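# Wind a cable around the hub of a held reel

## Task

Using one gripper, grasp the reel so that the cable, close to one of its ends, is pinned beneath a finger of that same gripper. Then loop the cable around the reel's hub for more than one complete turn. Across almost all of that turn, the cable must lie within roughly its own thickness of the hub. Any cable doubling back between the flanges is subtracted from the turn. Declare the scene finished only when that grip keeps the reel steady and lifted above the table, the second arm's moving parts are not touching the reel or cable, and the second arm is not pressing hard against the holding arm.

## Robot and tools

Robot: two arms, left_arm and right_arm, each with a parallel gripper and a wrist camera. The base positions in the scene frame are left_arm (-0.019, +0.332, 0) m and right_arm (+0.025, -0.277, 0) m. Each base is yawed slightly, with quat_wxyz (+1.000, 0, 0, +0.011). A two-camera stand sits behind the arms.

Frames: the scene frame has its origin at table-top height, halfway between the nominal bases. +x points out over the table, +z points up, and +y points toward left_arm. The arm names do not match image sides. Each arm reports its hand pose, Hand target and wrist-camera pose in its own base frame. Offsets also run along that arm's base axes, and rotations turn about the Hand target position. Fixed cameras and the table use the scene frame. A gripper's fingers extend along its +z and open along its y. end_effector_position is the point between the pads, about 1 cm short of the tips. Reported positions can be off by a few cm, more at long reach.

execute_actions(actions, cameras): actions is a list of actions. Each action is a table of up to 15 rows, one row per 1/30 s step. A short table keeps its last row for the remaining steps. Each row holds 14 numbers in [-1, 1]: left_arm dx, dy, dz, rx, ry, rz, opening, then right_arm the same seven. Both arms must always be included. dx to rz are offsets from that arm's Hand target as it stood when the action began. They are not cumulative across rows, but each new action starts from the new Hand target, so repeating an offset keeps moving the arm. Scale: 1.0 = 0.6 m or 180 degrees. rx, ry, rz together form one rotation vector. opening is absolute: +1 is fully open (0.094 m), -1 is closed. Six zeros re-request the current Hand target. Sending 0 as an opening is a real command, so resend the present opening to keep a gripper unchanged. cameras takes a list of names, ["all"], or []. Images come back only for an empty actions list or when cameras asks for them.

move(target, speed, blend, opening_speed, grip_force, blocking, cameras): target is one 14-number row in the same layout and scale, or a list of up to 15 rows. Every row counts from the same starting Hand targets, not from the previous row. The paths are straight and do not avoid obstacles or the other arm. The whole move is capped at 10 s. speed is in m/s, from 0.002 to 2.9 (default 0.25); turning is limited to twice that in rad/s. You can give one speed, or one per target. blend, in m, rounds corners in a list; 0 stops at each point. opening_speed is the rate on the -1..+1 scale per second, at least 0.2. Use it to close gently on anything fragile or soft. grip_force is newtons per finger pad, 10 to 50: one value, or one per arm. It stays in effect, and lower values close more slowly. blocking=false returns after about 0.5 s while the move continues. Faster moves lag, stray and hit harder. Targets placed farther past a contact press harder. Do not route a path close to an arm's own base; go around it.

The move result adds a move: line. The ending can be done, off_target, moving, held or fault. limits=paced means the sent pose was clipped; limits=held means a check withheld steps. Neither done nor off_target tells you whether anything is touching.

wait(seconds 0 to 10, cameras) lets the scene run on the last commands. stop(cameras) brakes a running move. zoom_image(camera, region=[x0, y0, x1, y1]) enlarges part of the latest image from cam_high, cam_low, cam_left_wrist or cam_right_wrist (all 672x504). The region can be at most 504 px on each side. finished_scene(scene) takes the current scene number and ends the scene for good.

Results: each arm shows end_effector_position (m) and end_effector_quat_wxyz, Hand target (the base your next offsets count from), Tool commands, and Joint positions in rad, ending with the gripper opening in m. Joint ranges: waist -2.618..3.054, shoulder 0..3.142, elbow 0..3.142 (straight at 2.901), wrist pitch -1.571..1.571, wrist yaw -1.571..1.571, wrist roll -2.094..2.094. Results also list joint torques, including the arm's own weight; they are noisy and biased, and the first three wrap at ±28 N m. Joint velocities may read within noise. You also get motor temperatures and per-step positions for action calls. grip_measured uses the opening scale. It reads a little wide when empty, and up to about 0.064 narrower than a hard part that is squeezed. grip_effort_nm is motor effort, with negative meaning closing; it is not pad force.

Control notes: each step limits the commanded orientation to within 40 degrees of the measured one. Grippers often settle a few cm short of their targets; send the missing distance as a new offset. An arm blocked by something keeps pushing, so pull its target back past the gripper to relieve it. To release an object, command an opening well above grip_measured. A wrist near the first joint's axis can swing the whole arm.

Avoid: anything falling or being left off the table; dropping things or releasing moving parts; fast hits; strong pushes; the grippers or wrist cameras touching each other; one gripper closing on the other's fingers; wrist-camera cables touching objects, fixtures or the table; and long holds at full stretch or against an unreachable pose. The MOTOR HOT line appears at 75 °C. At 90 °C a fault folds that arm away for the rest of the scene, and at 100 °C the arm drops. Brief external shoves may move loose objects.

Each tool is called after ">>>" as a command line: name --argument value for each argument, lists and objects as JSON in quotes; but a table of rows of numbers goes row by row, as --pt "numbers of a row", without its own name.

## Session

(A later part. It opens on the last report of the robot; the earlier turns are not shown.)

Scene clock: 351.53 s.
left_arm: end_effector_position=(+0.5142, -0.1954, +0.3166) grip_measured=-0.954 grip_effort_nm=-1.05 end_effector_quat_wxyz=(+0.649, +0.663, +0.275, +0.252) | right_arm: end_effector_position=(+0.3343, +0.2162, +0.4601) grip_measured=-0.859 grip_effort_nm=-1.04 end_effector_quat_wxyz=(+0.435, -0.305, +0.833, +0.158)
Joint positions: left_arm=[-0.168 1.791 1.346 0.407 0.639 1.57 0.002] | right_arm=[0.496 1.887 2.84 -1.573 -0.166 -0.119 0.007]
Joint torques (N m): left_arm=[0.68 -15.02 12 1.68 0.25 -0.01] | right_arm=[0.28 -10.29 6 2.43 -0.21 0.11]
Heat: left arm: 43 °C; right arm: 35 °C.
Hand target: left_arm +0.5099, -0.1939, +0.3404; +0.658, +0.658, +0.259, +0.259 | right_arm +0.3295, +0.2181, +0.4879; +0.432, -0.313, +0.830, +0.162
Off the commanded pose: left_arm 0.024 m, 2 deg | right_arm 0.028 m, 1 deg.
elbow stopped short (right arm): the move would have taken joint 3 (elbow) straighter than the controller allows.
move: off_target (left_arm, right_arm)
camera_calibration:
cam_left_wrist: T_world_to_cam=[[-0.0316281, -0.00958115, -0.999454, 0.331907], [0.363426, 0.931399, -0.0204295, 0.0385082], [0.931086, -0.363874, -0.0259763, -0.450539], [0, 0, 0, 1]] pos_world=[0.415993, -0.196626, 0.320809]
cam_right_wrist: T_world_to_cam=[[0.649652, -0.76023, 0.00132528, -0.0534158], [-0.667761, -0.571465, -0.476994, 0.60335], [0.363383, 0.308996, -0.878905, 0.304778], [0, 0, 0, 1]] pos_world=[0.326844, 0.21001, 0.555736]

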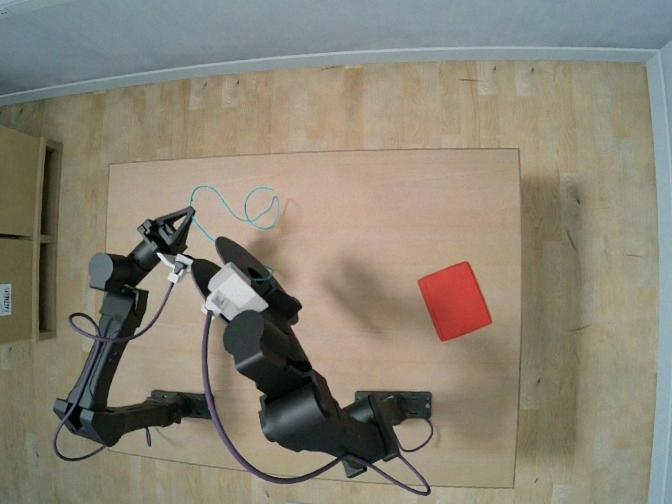

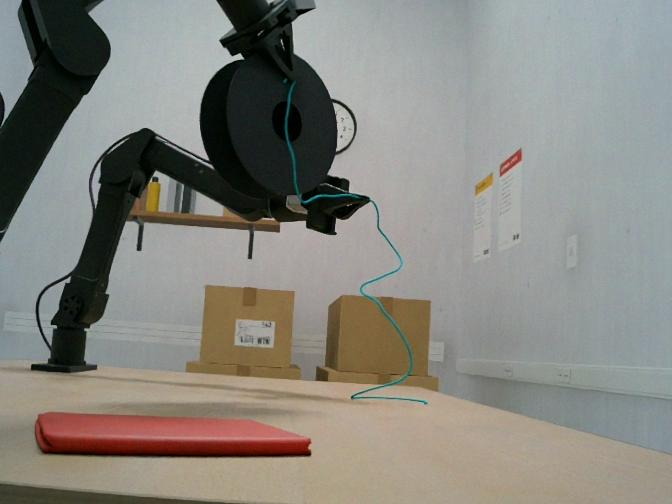

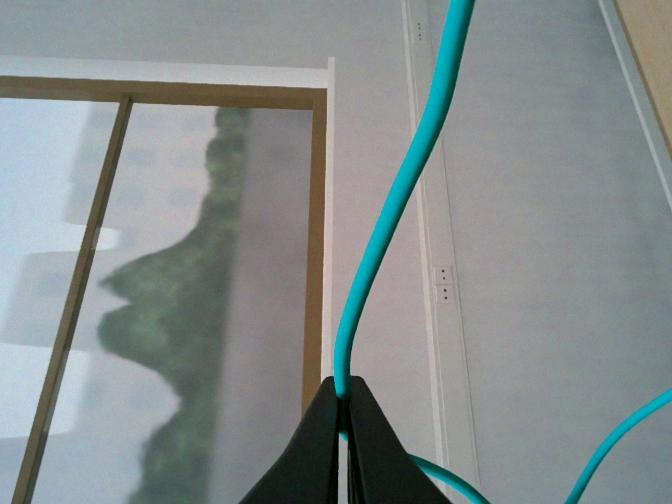

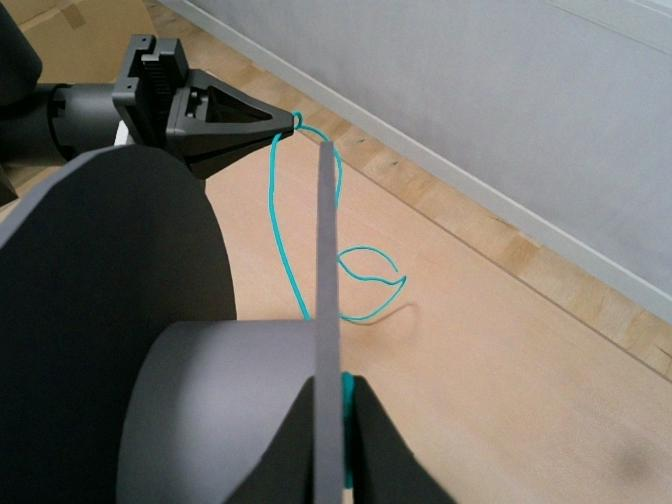

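>>> move --pt "0.02 0.02 0.0 0 0 0 -1 0 0 0 0 0 0 -1" --pt "0.02 0.02 0.0 0 0 0 -0.905 0 0 0 0 0 0 -1" --pt "0.09 0.08 0.0 0 0 0 -0.905 0 0 0 0 0 0 -1" --speed 0.06 --cameras '["cam_left_wrist","cam_low","cam_right_wrist"]'

Scene clock: 354.83 s.
left_arm: end_effector_position=(+0.5581, -0.1459, +0.3442) grip_measured=-0.906 grip_effort_nm=0.05 end_effector_quat_wxyz=(+0.658, +0.654, +0.260, +0.269) | right_arm: end_effector_position=(+0.3343, +0.2162, +0.4601) grip_measured=-0.859 grip_effort_nm=-1.05 end_effector_quat_wxyz=(+0.435, -0.305, +0.833, +0.158)
Joint positions: left_arm=[-0.039 1.927 1.588 0.353 0.766 1.57 0.004] | right_arm=[0.496 1.887 2.84 -1.573 -0.166 -0.119 0.007]
Joint torques (N m): left_arm=[0.38 -11.6 12.25 1.58 0.22 -0.04] | right_arm=[0.25 -10.29 6.08 2.42 -0.22 0.1]
Heat: left arm: 42 °C; right arm: 35 °C.
Hand target: left_arm +0.5639, -0.1459, +0.3403; +0.658, +0.658, +0.259, +0.259 | right_arm +0.3295, +0.2181, +0.4879; +0.432, -0.313, +0.830, +0.162
Off the commanded pose: left_arm 0.007 m, 1 deg | right_arm 0.028 m, 1 deg.
elbow stopped short (right arm): the move would have taken joint 3 (elbow) straighter than the controller allows.
move: off_target (right_arm)
camera_calibration:
cam_left_wrist: T_world_to_cam=[[0.0207678, -0.0162754, -0.999652, 0.331158], [0.362449, 0.931972, -0.00764366, -0.0268551], [0.931772, -0.362164, 0.025254, -0.49052], [0, 0, 0, 1]] pos_world=[0.459909, -0.147231, 0.343225]
cam_right_wrist: T_world_to_cam=[[0.649652, -0.76023, 0.00132528, -0.0534158], [-0.667761, -0.571465, -0.476994, 0.60335], [0.363383, 0.308996, -0.878905, 0.304778], [0, 0, 0, 1]] pos_world=[0.326844, 0.21001, 0.555736]
Images, in order (width x height): cam_low 672x504, cam_left_wrist 672x504, cam_right_wrist 672x504.

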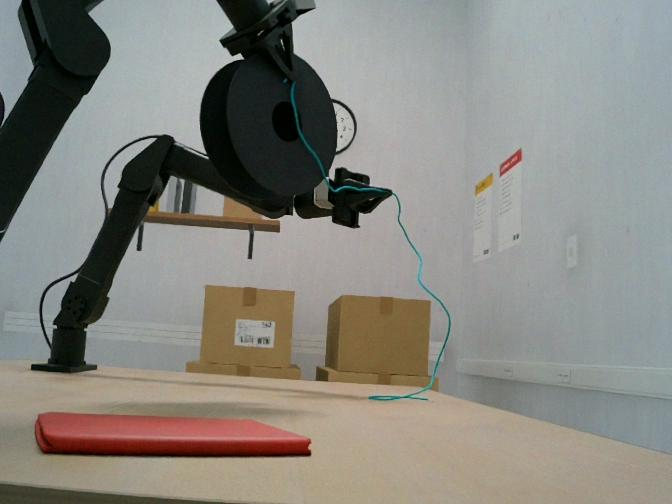

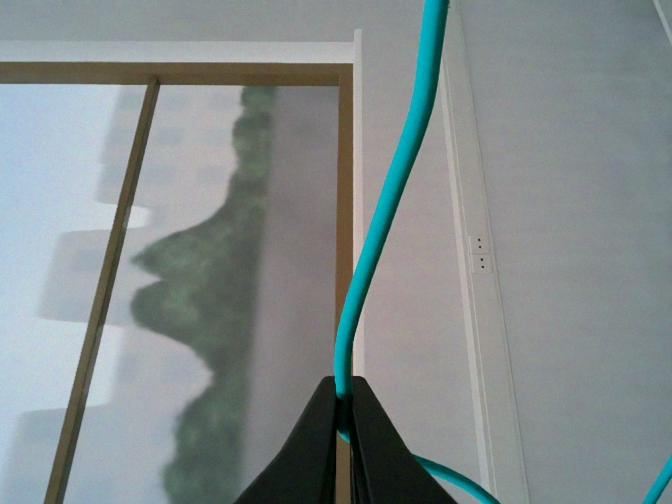

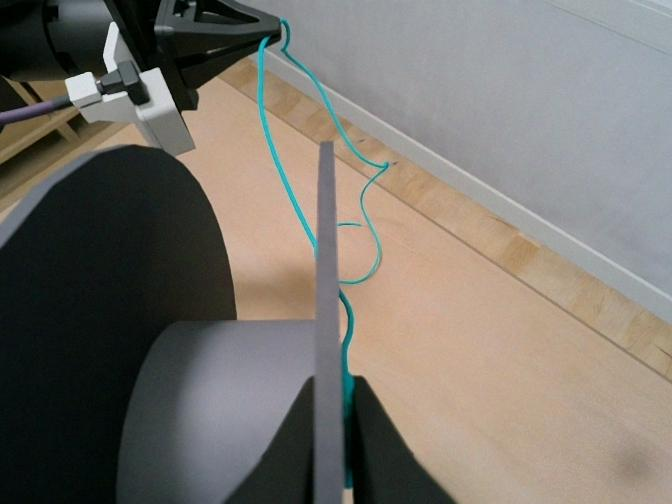

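>>> move --pt "0 0 0 0 0 0 -1 0 0 0 0 0 0 -1" --pt "-0.0715 -0.2 -0.233 -0.17 0.183 0 -1 0 0 0 0 0 0 -1" --pt "-0.255 -0.417 -0.4 -0.341 0.366 0 -1 0 0 0 0 0 0 -1" --pt "-0.473 -0.575 -0.4 -0.341 0.366 0 -1 0 0 0 0 0 0 -1" --pt "-0.627 -0.558 -0.233 -0.341 0.366 0 -1 0 0 0 0 0 0 -1" --speed 0.15 --blend '[0,0.03,0.03,0.03,0]' --cameras '["all"]'

>>> zoom_image --camera "cam_low" --region '[120, 20, 372, 220]'

Scene clock: 366.10 s.
left_arm: end_effector_position=(+0.1871, -0.4878, +0.1970) grip_measured=-0.954 grip_effort_nm=-1.05 end_effector_quat_wxyz=(+0.647, +0.290, +0.645, -0.285) | right_arm: end_effector_position=(+0.3342, +0.2161, +0.4600) grip_measured=-0.859 grip_effort_nm=-1.04 end_effector_quat_wxyz=(+0.434, -0.305, +0.833, +0.158)
Joint positions: left_arm=[-1.388 1.898 0.909 0.989 -0.55 0.007 0.002] | right_arm=[0.496 1.887 2.84 -1.573 -0.166 -0.119 0.007]
Joint torques (N m): left_arm=[-0.17 -14.8 5.85 1.82 -0.2 -0.1] | right_arm=[0.24 -10.28 6.01 2.43 -0.22 0.11]
Heat: left arm: 42 °C; right arm: 36 °C.
Hand target: left_arm +0.1877, -0.4808, +0.2005; +0.648, +0.282, +0.649, -0.282 | right_arm +0.3295, +0.2181, +0.4879; +0.432, -0.313, +0.830, +0.162
Off the commanded pose: left_arm 0.008 m, 1 deg | right_arm 0.028 m, 1 deg.
elbow stopped short (right arm): the move would have taken joint 3 (elbow) straighter than the controller allows.
move: off_target (right_arm)
camera_calibration:
cam_left_wrist: T_world_to_cam=[[-0.732478, -0.680789, -0.00150067, -0.193616], [-0.285231, 0.308887, -0.907322, 0.419665], [0.618158, -0.664165, -0.420435, -0.26577], [0, 0, 0, 1]] pos_world=[0.142169, -0.437956, 0.268742]
cam_right_wrist: T_world_to_cam=[[0.649661, -0.760223, 0.00122052, -0.0532968], [-0.668022, -0.571634, -0.476425, 0.602992], [0.362887, 0.3087, -0.879214, 0.305033], [0, 0, 0, 1]] pos_world=[0.326744, 0.21001, 0.555535]

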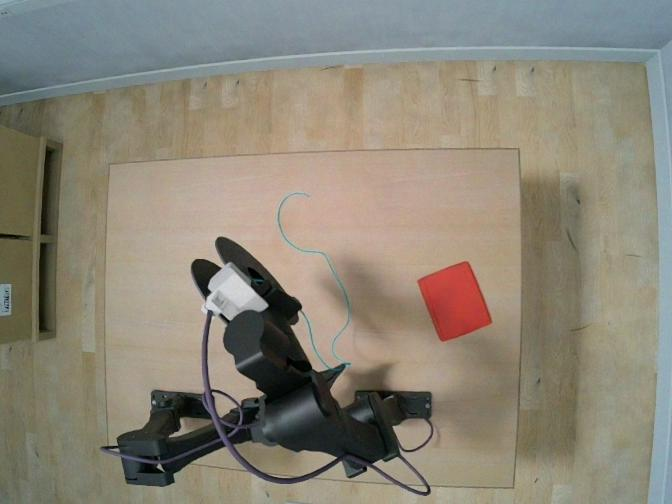

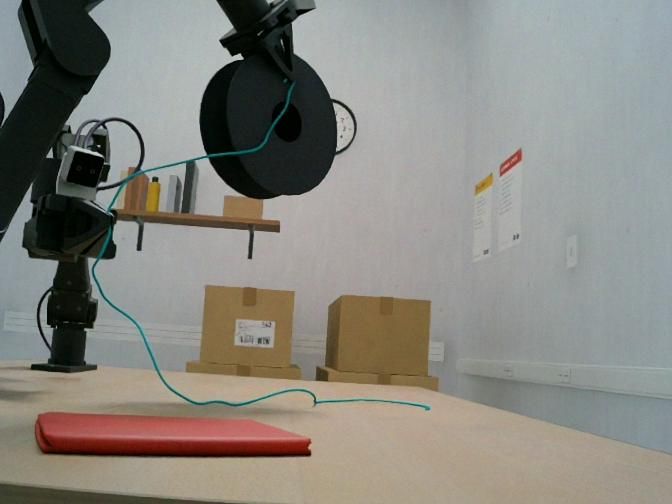

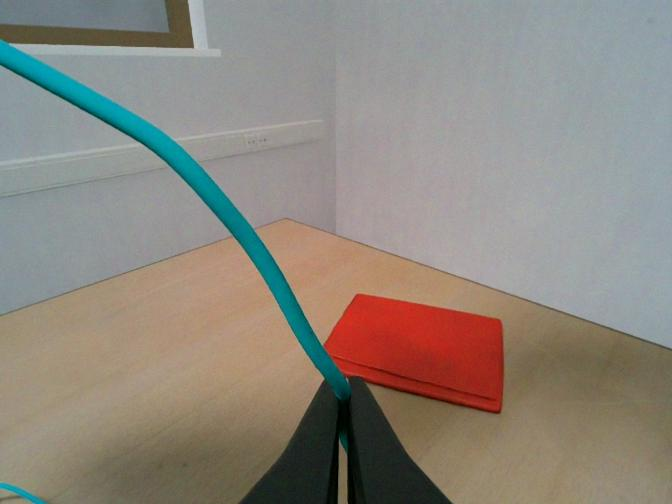

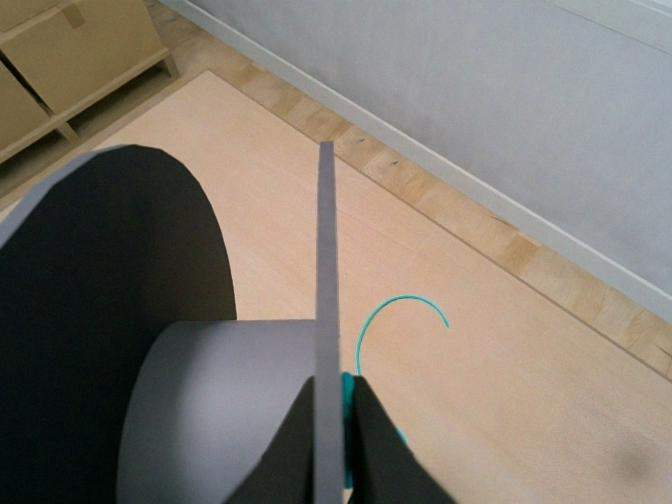

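Scaled by 2.000 from the camera's 672x504 image, which has a finer 960x720 frame.

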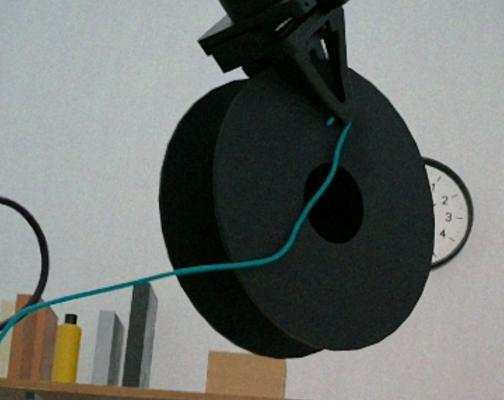

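>>> move --pt "-0.043 0.073 0.267 -0.17 0.183 0 -1 0 0 0 0 0 0 -1" --pt "-0.065 0.121 0.5 -0.284 0.305 0 -1 0 0 0 0 0 0 -1" --speed 0.12 --blend 0.03 --cameras '["all"]'

>>> zoom_image --camera "cam_low" --region '[120, 0, 372, 200]'

Scene clock: 372.93 s.
left_arm: end_effector_position=(+0.1490, -0.4087, +0.4963) grip_measured=-0.954 grip_effort_nm=-1.05 end_effector_quat_wxyz=(+0.337, -0.167, +0.687, -0.622) | right_arm: end_effector_position=(+0.3343, +0.2161, +0.4600) grip_measured=-0.859 grip_effort_nm=-1.04 end_effector_quat_wxyz=(+0.435, -0.305, +0.833, +0.158)
Joint positions: left_arm=[-1.473 1.426 1.663 -0.235 -0.636 -1.311 0.002] | right_arm=[0.496 1.887 2.84 -1.573 -0.166 -0.119 0.007]
Joint torques (N m): left_arm=[-0.7 -6.24 10.81 1.68 -0.24 0.03] | right_arm=[0.23 -10.33 6.02 2.43 -0.21 0.1]
Heat: left arm: 42 °C; right arm: 36 °C.
Hand target: left_arm +0.1488, -0.4082, +0.5004; +0.342, -0.171, +0.686, -0.619 | right_arm +0.3295, +0.2181, +0.4879; +0.432, -0.313, +0.830, +0.162
Off the commanded pose: left_arm 0.004 m, 1 deg | right_arm 0.028 m, 1 deg.
elbow stopped short (right arm): the move would have taken joint 3 (elbow) straighter than the controller allows.
move: off_target (right_arm)
camera_calibration:
cam_left_wrist: T_world_to_cam=[[-0.175824, -0.177716, 0.968247, -0.525794], [-0.934861, -0.278005, -0.220788, 0.172104], [0.308415, -0.943997, -0.11726, -0.282447], [0, 0, 0, 1]] pos_world=[0.155557, -0.312225, 0.513978]
cam_right_wrist: T_world_to_cam=[[0.649638, -0.760242, 0.001252, -0.0533029], [-0.667898, -0.571514, -0.476742, 0.603151], [0.363155, 0.308874, -0.879042, 0.304902], [0, 0, 0, 1]] pos_world=[0.326744, 0.21001, 0.555636]

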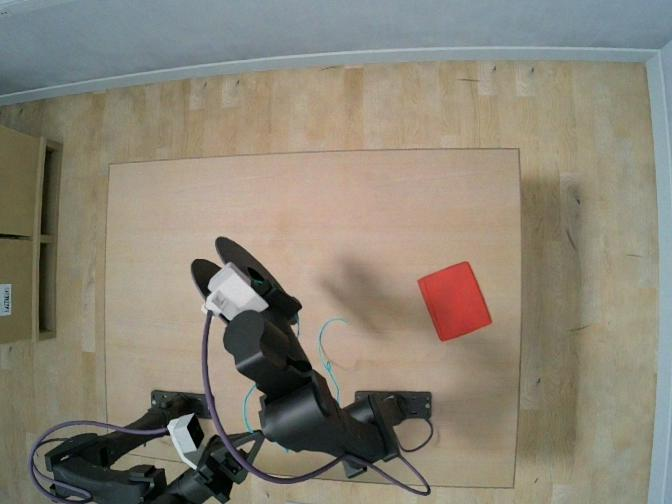

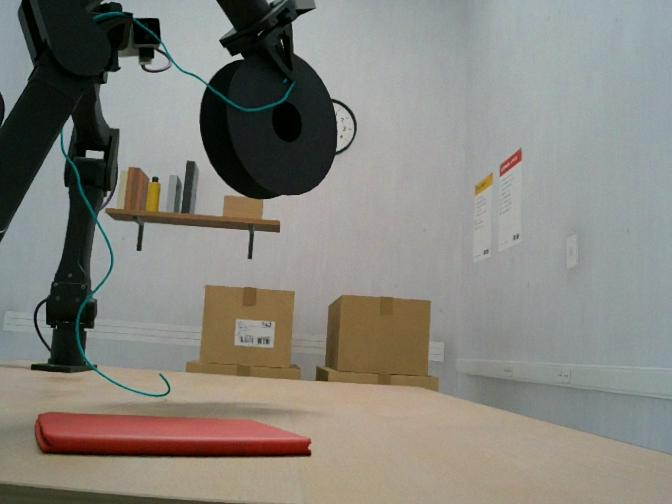

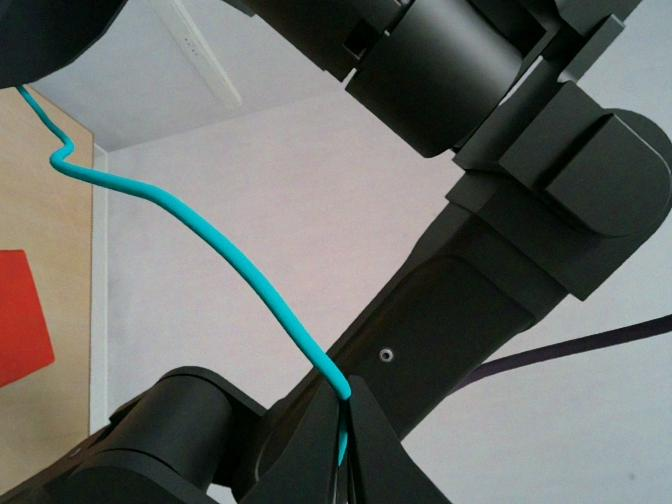

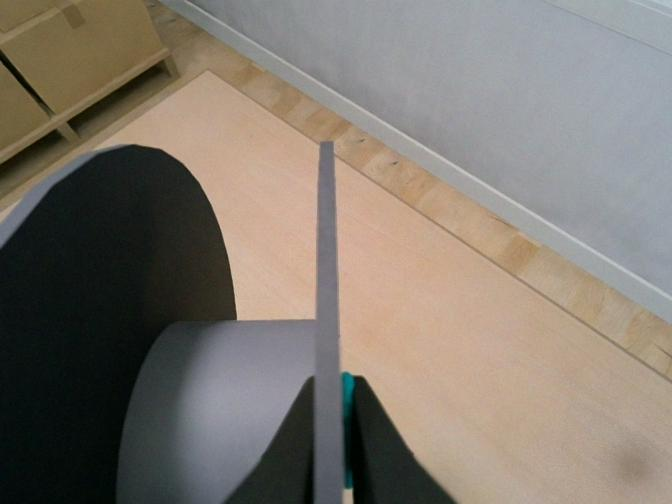

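Scaled by 2.000 from the camera's 672x504 image, which has a finer 960x720 frame.

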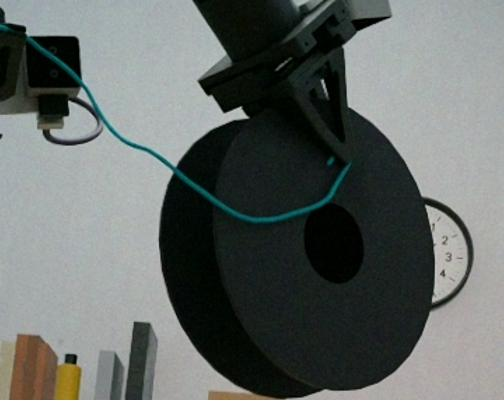

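>>> move --pt "0.145 0.137 0.133 0 0 0 -1 0 0 0 0 0 0 -1" --pt "0.375 0.305 0.1 0 0 0 -1 0 0 0 0 0 0 -1" --speed 0.1 --blend 0.03 --cameras '["all"]'

>>> zoom_image --camera "cam_low" --region '[120, 0, 372, 200]'

Scene clock: 377.83 s.
left_arm: end_effector_position=(+0.3730, -0.2264, +0.5524) grip_measured=-0.954 grip_effort_nm=-1.05 end_effector_quat_wxyz=(+0.336, -0.178, +0.692, -0.614) | right_arm: end_effector_position=(+0.3350, +0.2168, +0.4615) grip_measured=-0.859 grip_effort_nm=-1.04 end_effector_quat_wxyz=(+0.438, -0.305, +0.831, +0.159)
Joint positions: left_arm=[-0.366 1.554 2.082 -0.552 0.453 -1.312 0.002] | right_arm=[0.496 1.887 2.84 -1.566 -0.168 -0.119 0.007]
Joint torques (N m): left_arm=[0.57 -6.68 8.9 1.95 0.11 -0.01] | right_arm=[0.2 -10.24 6.11 2.37 -0.19 0.1]
Heat: left arm: 42 °C; right arm: 36 °C.
Hand target: left_arm +0.3737, -0.2253, +0.5603; +0.342, -0.171, +0.686, -0.619 | right_arm +0.3295, +0.2181, +0.4879; +0.432, -0.313, +0.830, +0.162
Off the commanded pose: left_arm 0.008 m, 1 deg | right_arm 0.027 m, 1 deg.
elbow stopped short (right arm): the move would have taken joint 3 (elbow) straighter than the controller allows.
move: off_target (right_arm)
camera_calibration:
cam_left_wrist: T_world_to_cam=[[-0.151114, -0.190733, 0.969941, -0.521495], [-0.934673, -0.291845, -0.203009, 0.431565], [0.321793, -0.937255, -0.134171, -0.167112], [0, 0, 0, 1]] pos_world=[0.378342, -0.130143, 0.57101]
cam_right_wrist: T_world_to_cam=[[0.650637, -0.759387, 0.00194002, -0.0540947], [-0.664306, -0.570406, -0.483046, 0.606235], [0.367926, 0.312999, -0.875593, 0.301625], [0, 0, 0, 1]] pos_world=[0.326946, 0.210313, 0.557045]

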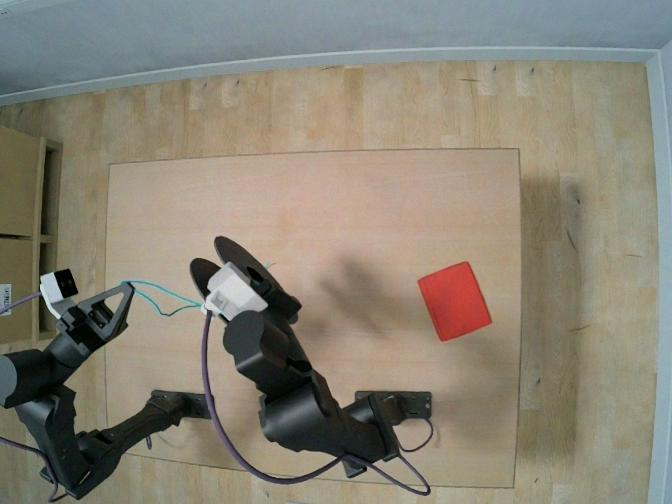

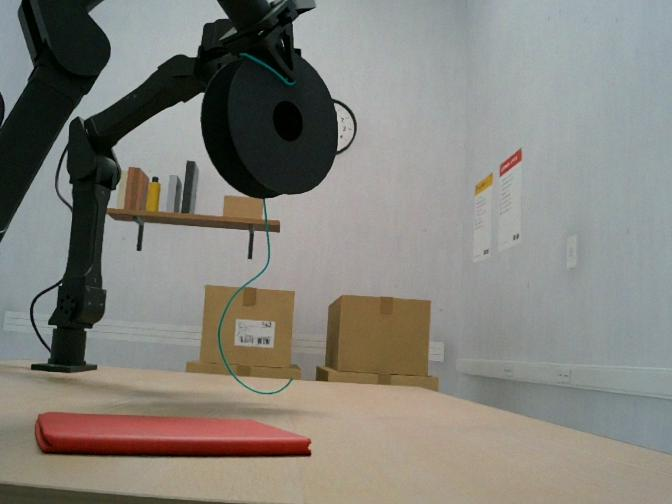

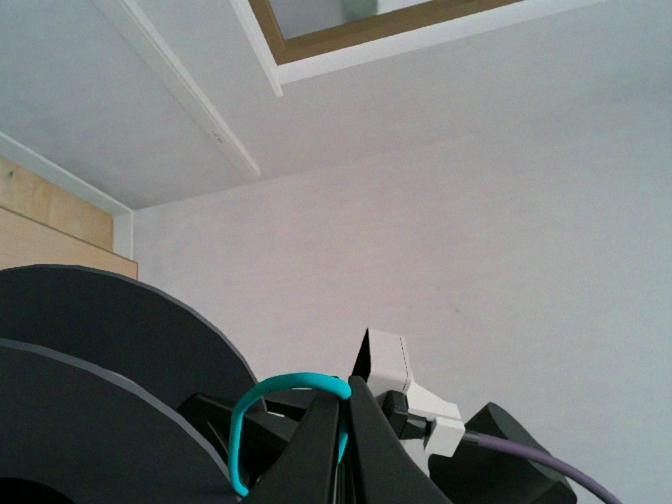

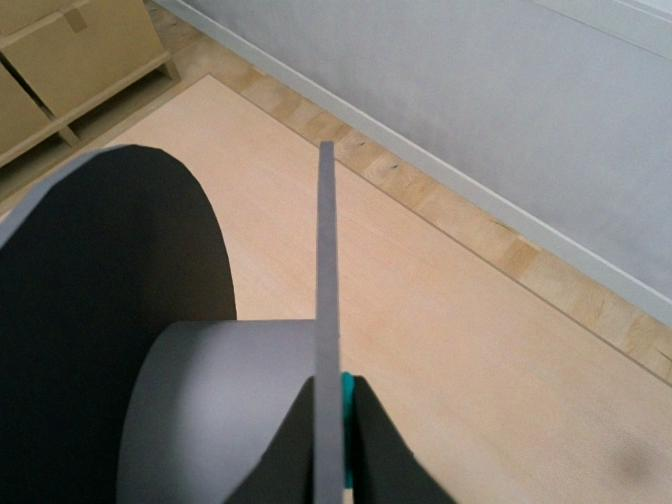

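Scaled by 2.000 from the camera's 672x504 image, which has a finer 960x720 frame.

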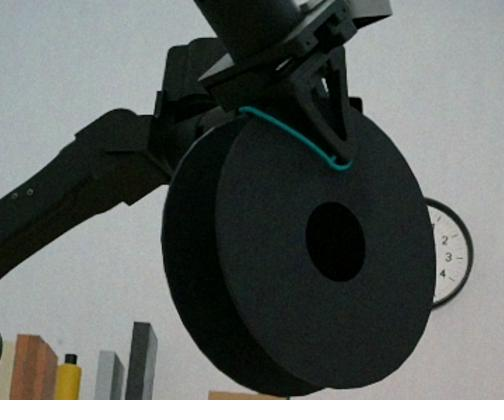

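>>> move --pt "0.247 -0.02 -0.10 0.284 -0.305 0 -1 0 0 0 0 0 0 -1" --speed 0.1 --cameras '["all"]'

>>> zoom_image --camera "cam_high" --region '[80, 200, 332, 390]'

>>> zoom_image --camera "cam_low" --region '[150, 0, 402, 200]'

Scene clock: 385.53 s.
left_arm: end_effector_position=(+0.5033, -0.2504, +0.4999) grip_measured=-0.954 grip_effort_nm=-1.05 end_effector_quat_wxyz=(+0.633, +0.296, +0.646, -0.306) | right_arm: end_effector_position=(+0.3400, +0.2196, +0.4700) grip_measured=-0.859 grip_effort_nm=-1.04 end_effector_quat_wxyz=(+0.455, -0.303, +0.821, +0.162)
Joint positions: left_arm=[-0.282 1.98 2.337 -0.37 0.597 -0.013 0.002] | right_arm=[0.496 1.887 2.84 -1.525 -0.168 -0.119 0.007]
Joint torques (N m): left_arm=[2.04 -10.58 10.61 1.96 -0.38 0.08] | right_arm=[0.29 -10.13 6.05 1.97 -0.18 0.11]
Heat: left arm: 43 °C; right arm: 36 °C.
Hand target: left_arm +0.5220, -0.2373, +0.5002; +0.648, +0.282, +0.649, -0.282 | right_arm +0.3295, +0.2181, +0.4879; +0.432, -0.313, +0.830, +0.162
Off the commanded pose: left_arm 0.023 m, 4 deg | right_arm 0.021 m, 3 deg.
elbow stopped short (right arm): the move would have taken joint 3 (elbow) straighter than the controller allows.
move: off_target (left_arm, right_arm)
camera_calibration:
cam_left_wrist: T_world_to_cam=[[-0.759739, -0.649709, 0.0259549, 0.207764], [-0.297663, 0.31203, -0.902238, 0.715782], [0.578094, -0.693192, -0.430456, -0.158307], [0, 0, 0, 1]] pos_world=[0.462425, -0.198096, 0.572269]
cam_right_wrist: T_world_to_cam=[[0.650355, -0.759556, 0.0106204, -0.0593234], [-0.646191, -0.56053, -0.517923, 0.62328], [0.399345, 0.329971, -0.855361, 0.282407], [0, 0, 0, 1]] pos_world=[0.328562, 0.211122, 0.565001]

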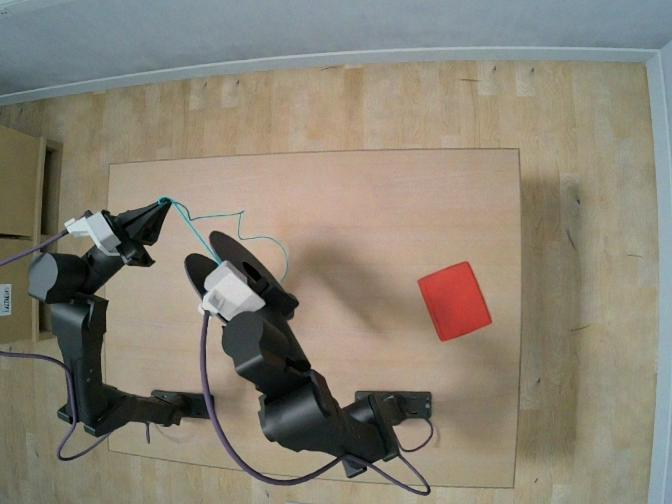

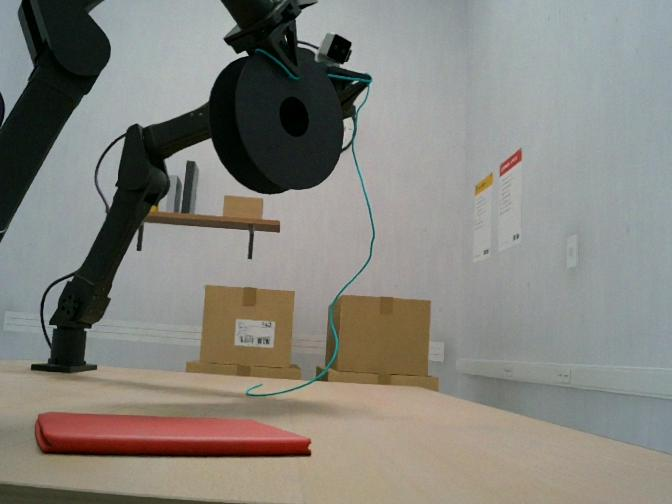

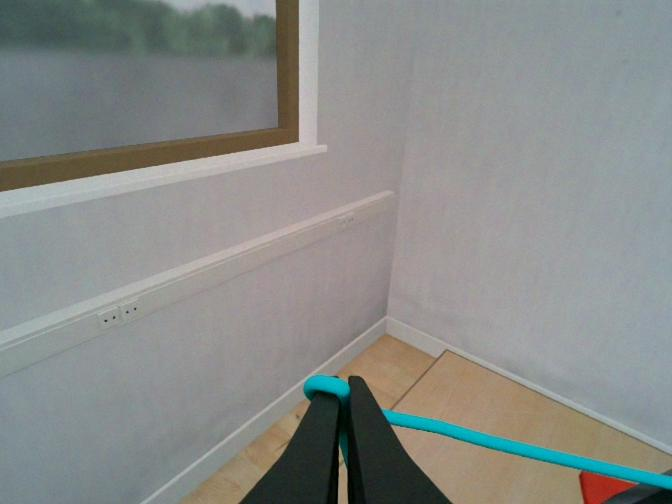

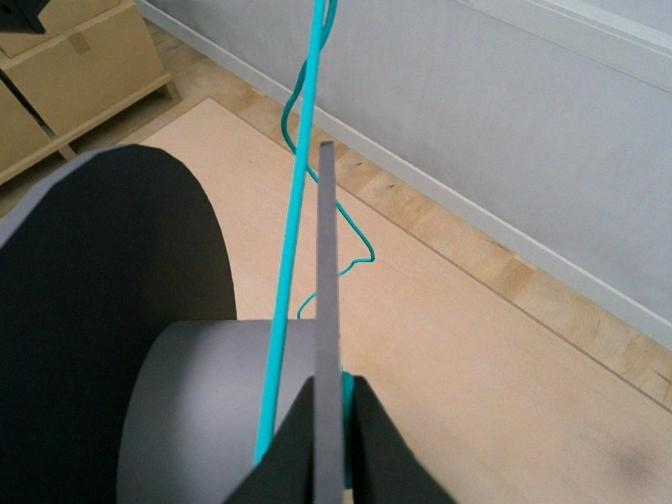

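Scaled by 2.000 from the camera's 672x504 image, which has a finer 960x720 frame.

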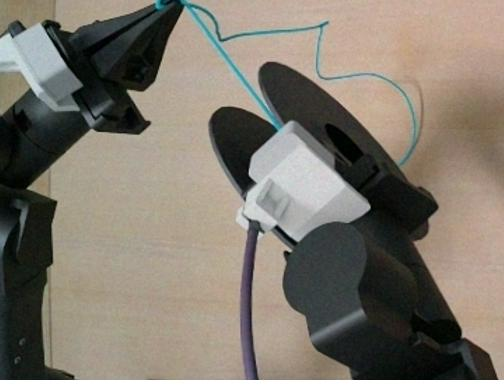

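Scaled by 2.000 from the camera's 672x504 image, which has a finer 960x720 frame.

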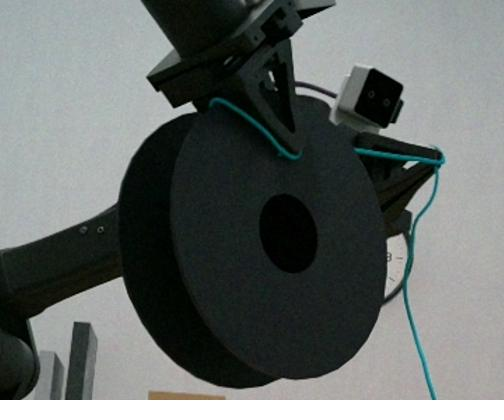

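>>> move --pt "-0.047 0 -0.25 0 0 0 -1 0 0 0 0 0 0 -1" --speed 0.08 --cameras '["all"]'

>>> zoom_image --camera "cam_low" --region '[150, 0, 402, 200]'

Scene clock: 388.67 s.
left_arm: end_effector_position=(+0.4941, -0.2461, +0.3508) grip_measured=-0.954 grip_effort_nm=-1.05 end_effector_quat_wxyz=(+0.644, +0.291, +0.643, -0.295) | right_arm: end_effector_position=(+0.3388, +0.2183, +0.4673) grip_measured=-0.859 grip_effort_nm=-1.04 end_effector_quat_wxyz=(+0.450, -0.303, +0.825, +0.160)
Joint positions: left_arm=[-0.287 1.763 1.413 0.353 0.568 -0.007 0.002] | right_arm=[0.496 1.887 2.84 -1.538 -0.165 -0.119 0.007]
Joint torques (N m): left_arm=[0.75 -14.6 6.71 1.84 -0.26 0.04] | right_arm=[0.31 -10.14 6.09 2.12 -0.21 0.1]
Heat: left arm: 43 °C; right arm: 36 °C.
Hand target: left_arm +0.4938, -0.2373, +0.3506; +0.648, +0.282, +0.649, -0.282 | right_arm +0.3295, +0.2181, +0.4879; +0.432, -0.313, +0.830, +0.162
Off the commanded pose: left_arm 0.009 m, 2 deg | right_arm 0.023 m, 2 deg.
elbow stopped short (right arm): the move would have taken joint 3 (elbow) straighter than the controller allows.
move: off_target (right_arm)
camera_calibration:
cam_left_wrist: T_world_to_cam=[[-0.744279, -0.667781, 0.0107897, 0.200705], [-0.286675, 0.30484, -0.908234, 0.572241], [0.603213, -0.679073, -0.418323, -0.227387], [0, 0, 0, 1]] pos_world=[0.45059, -0.194827, 0.422442]
cam_right_wrist: T_world_to_cam=[[0.648757, -0.760938, 0.00933989, -0.0579479], [-0.65294, -0.5629, -0.506766, 0.617937], [0.390875, 0.32267, -0.862033, 0.288612], [0, 0, 0, 1]] pos_world=[0.328259, 0.210616, 0.562484]

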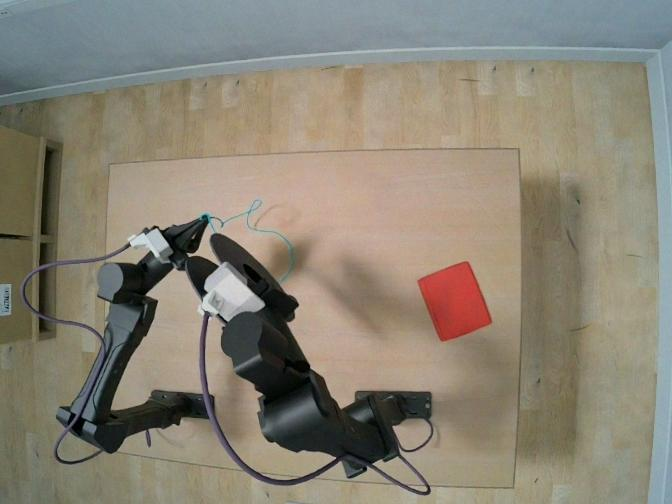

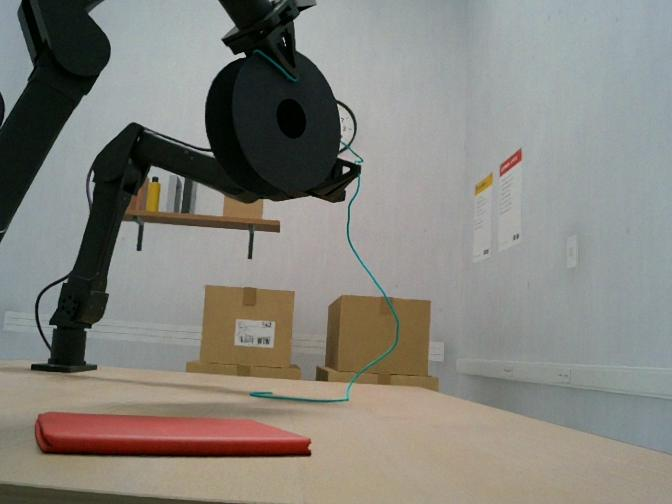

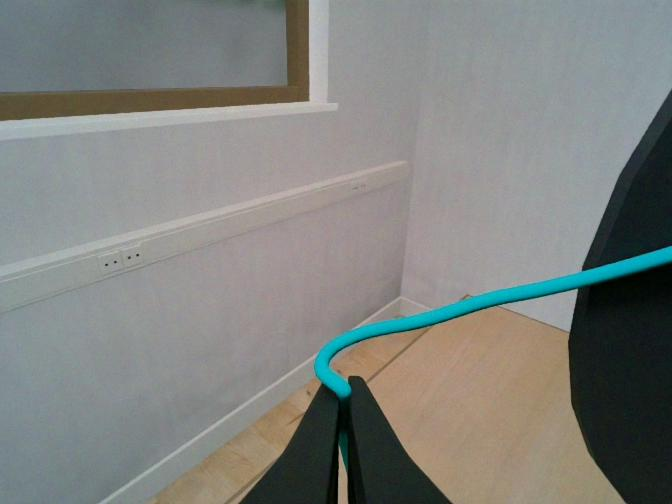

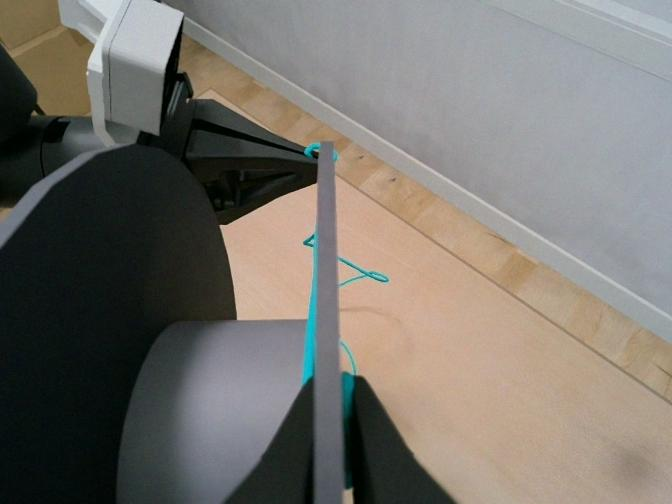

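Scaled by 2.000 from the camera's 672x504 image, which has a finer 960x720 frame.

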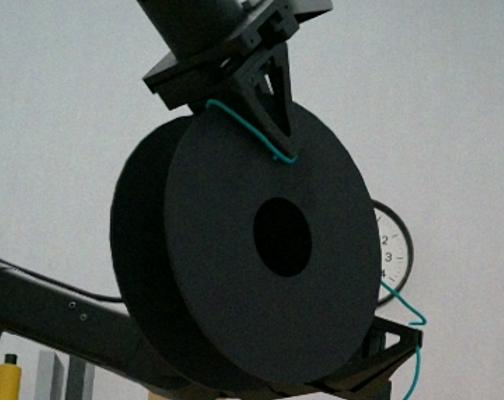

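>>> zoom_image --camera "cam_right_wrist" --region '[210, 280, 462, 504]'

Scaled by 2.000 from the camera's 672x504 image, which has a finer 960x720 frame.

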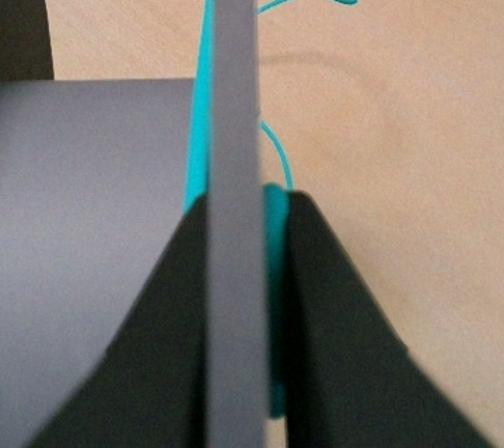

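>>> move --pt "-0.072 -0.043 -0.117 0 0 0 -1 0 0 0 0 0 0 -1" --pt "-0.072 -0.043 -0.117 0 0 0 -0.3 0 0 0 0 0 0 -1" --pt "-0.29 0.19 -0.117 0 0 0 -0.3 0 0 0 0 0 0 -1" --pt "-0.47 0.17 -0.15 0 0 0 -0.3 0 0 0 0 0 0 -1" --speed 0.1 --cameras '["all"]'

>>> zoom_image --camera "cam_low" --region '[150, 0, 402, 200]'

Scene clock: 399.47 s.
left_arm: end_effector_position=(+0.2124, -0.1362, +0.2688) grip_measured=-0.302 grip_effort_nm=0.10 end_effector_quat_wxyz=(+0.651, +0.285, +0.643, -0.285) | right_arm: end_effector_position=(+0.3368, +0.2174, +0.4641) grip_measured=-0.859 grip_effort_nm=-1.04 end_effector_quat_wxyz=(+0.443, -0.304, +0.828, +0.159)
Joint positions: left_arm=[-0.045 0.368 0.337 0.046 0.785 -0.007 0.033] | right_arm=[0.496 1.887 2.84 -1.553 -0.166 -0.119 0.007]
Joint torques (N m): left_arm=[-0.34 -0.13 6.78 1.64 -0.16 0.03] | right_arm=[0.27 -10.22 6.06 2.25 -0.21 0.1]
Heat: left arm: 43 °C; right arm: 36 °C.
Hand target: left_arm +0.2118, -0.1352, +0.2606; +0.648, +0.282, +0.649, -0.282 | right_arm +0.3295, +0.2181, +0.4879; +0.432, -0.313, +0.830, +0.162
Off the commanded pose: left_arm 0.008 m, 1 deg | right_arm 0.025 m, 2 deg.
elbow stopped short (right arm): the move would have taken joint 3 (elbow) straighter than the controller allows.
move: off_target (right_arm)
camera_calibration:
cam_left_wrist: T_world_to_cam=[[-0.727336, -0.686279, 0.00201225, 0.0616134], [-0.283367, 0.297646, -0.911652, 0.382735], [0.625049, -0.663647, -0.410958, -0.021585], [0, 0, 0, 1]] pos_world=[0.16676, -0.0859605, 0.339926]
cam_right_wrist: T_world_to_cam=[[0.649351, -0.760468, 0.00563445, -0.0559009], [-0.659576, -0.566858, -0.49359, 0.611531], [0.378553, 0.316797, -0.869677, 0.295859], [0, 0, 0, 1]] pos_world=[0.327652, 0.210414, 0.559462]

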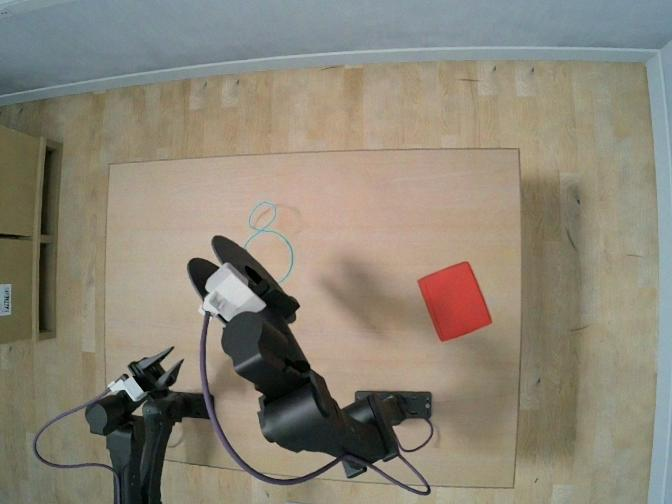

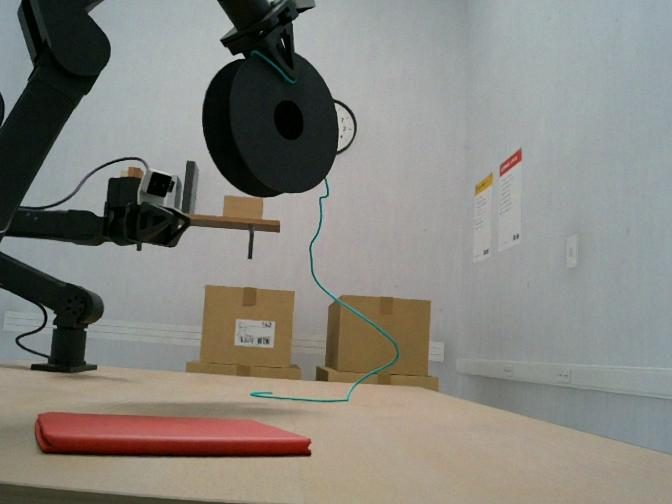

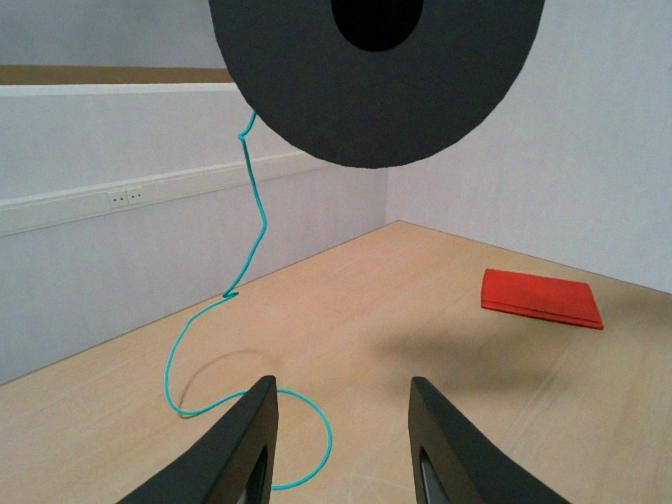

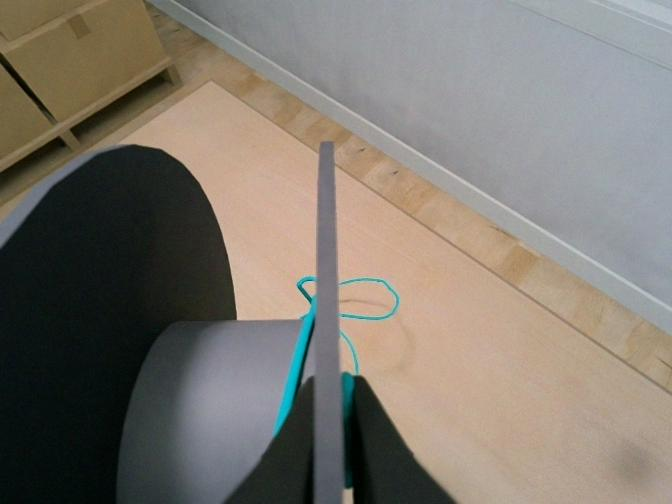

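Scaled by 2.000 from the camera's 672x504 image, which has a finer 960x720 frame.

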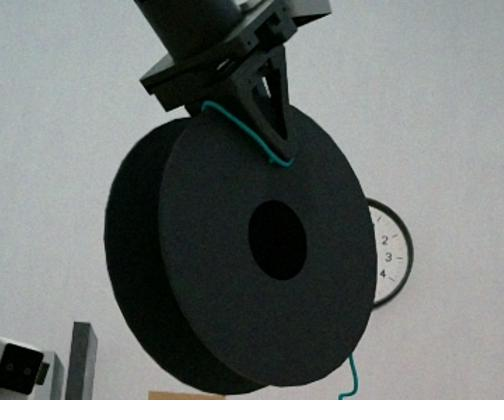

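>>> move --pt "0.355 -0.07 -0.25 0 0 0 -0.1 0 0 0 0 0 0 -1" --speed 0.12 --cameras '["cam_left_wrist","cam_high"]'

Scene clock: 403.07 s.
left_arm: end_effector_position=(+0.4188, -0.1749, +0.1077) grip_measured=-0.102 grip_effort_nm=0.10 end_effector_quat_wxyz=(+0.637, +0.282, +0.658, -0.287) | right_arm: end_effector_position=(+0.3368, +0.2174, +0.4641) grip_measured=-0.859 grip_effort_nm=-1.05 end_effector_quat_wxyz=(+0.443, -0.304, +0.828, +0.159)
Joint positions: left_arm=[-0.144 2.061 0.594 1.436 0.683 0.001 0.042] | right_arm=[0.496 1.887 2.84 -1.553 -0.166 -0.119 0.007]
Joint torques (N m): left_arm=[-0.72 -9.07 6.84 2.14 -0.12 -0.04] | right_arm=[0.24 -10.24 6.06 2.24 -0.21 0.11]
Heat: left arm: 43 °C; right arm: 35 °C.
Hand target: left_arm +0.4248, -0.1772, +0.1104; +0.648, +0.282, +0.649, -0.282 | right_arm +0.3295, +0.2181, +0.4879; +0.432, -0.313, +0.830, +0.162
Off the commanded pose: left_arm 0.007 m, 2 deg | right_arm 0.025 m, 2 deg.
elbow stopped short (right arm): the move would have taken joint 3 (elbow) straighter than the controller allows.
move: off_target (right_arm)
camera_calibration:
cam_left_wrist: T_world_to_cam=[[-0.725011, -0.688338, 0.0234752, 0.181831], [-0.319913, 0.306381, -0.896541, 0.321075], [0.609931, -0.657512, -0.442338, -0.231722], [0, 0, 0, 1]] pos_world=[0.375879, -0.12557, 0.181089]
Images, in order (width x height): cam_high 672x504, cam_left_wrist 672x504.

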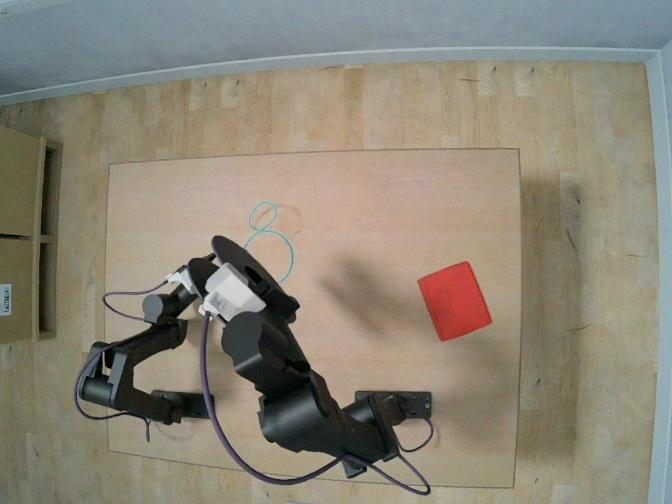

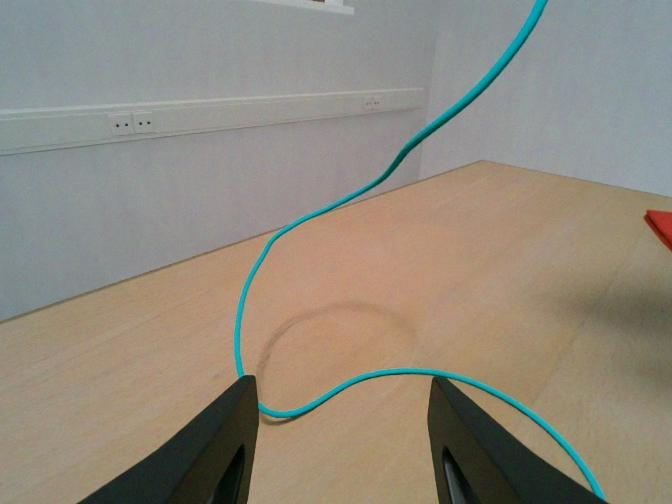

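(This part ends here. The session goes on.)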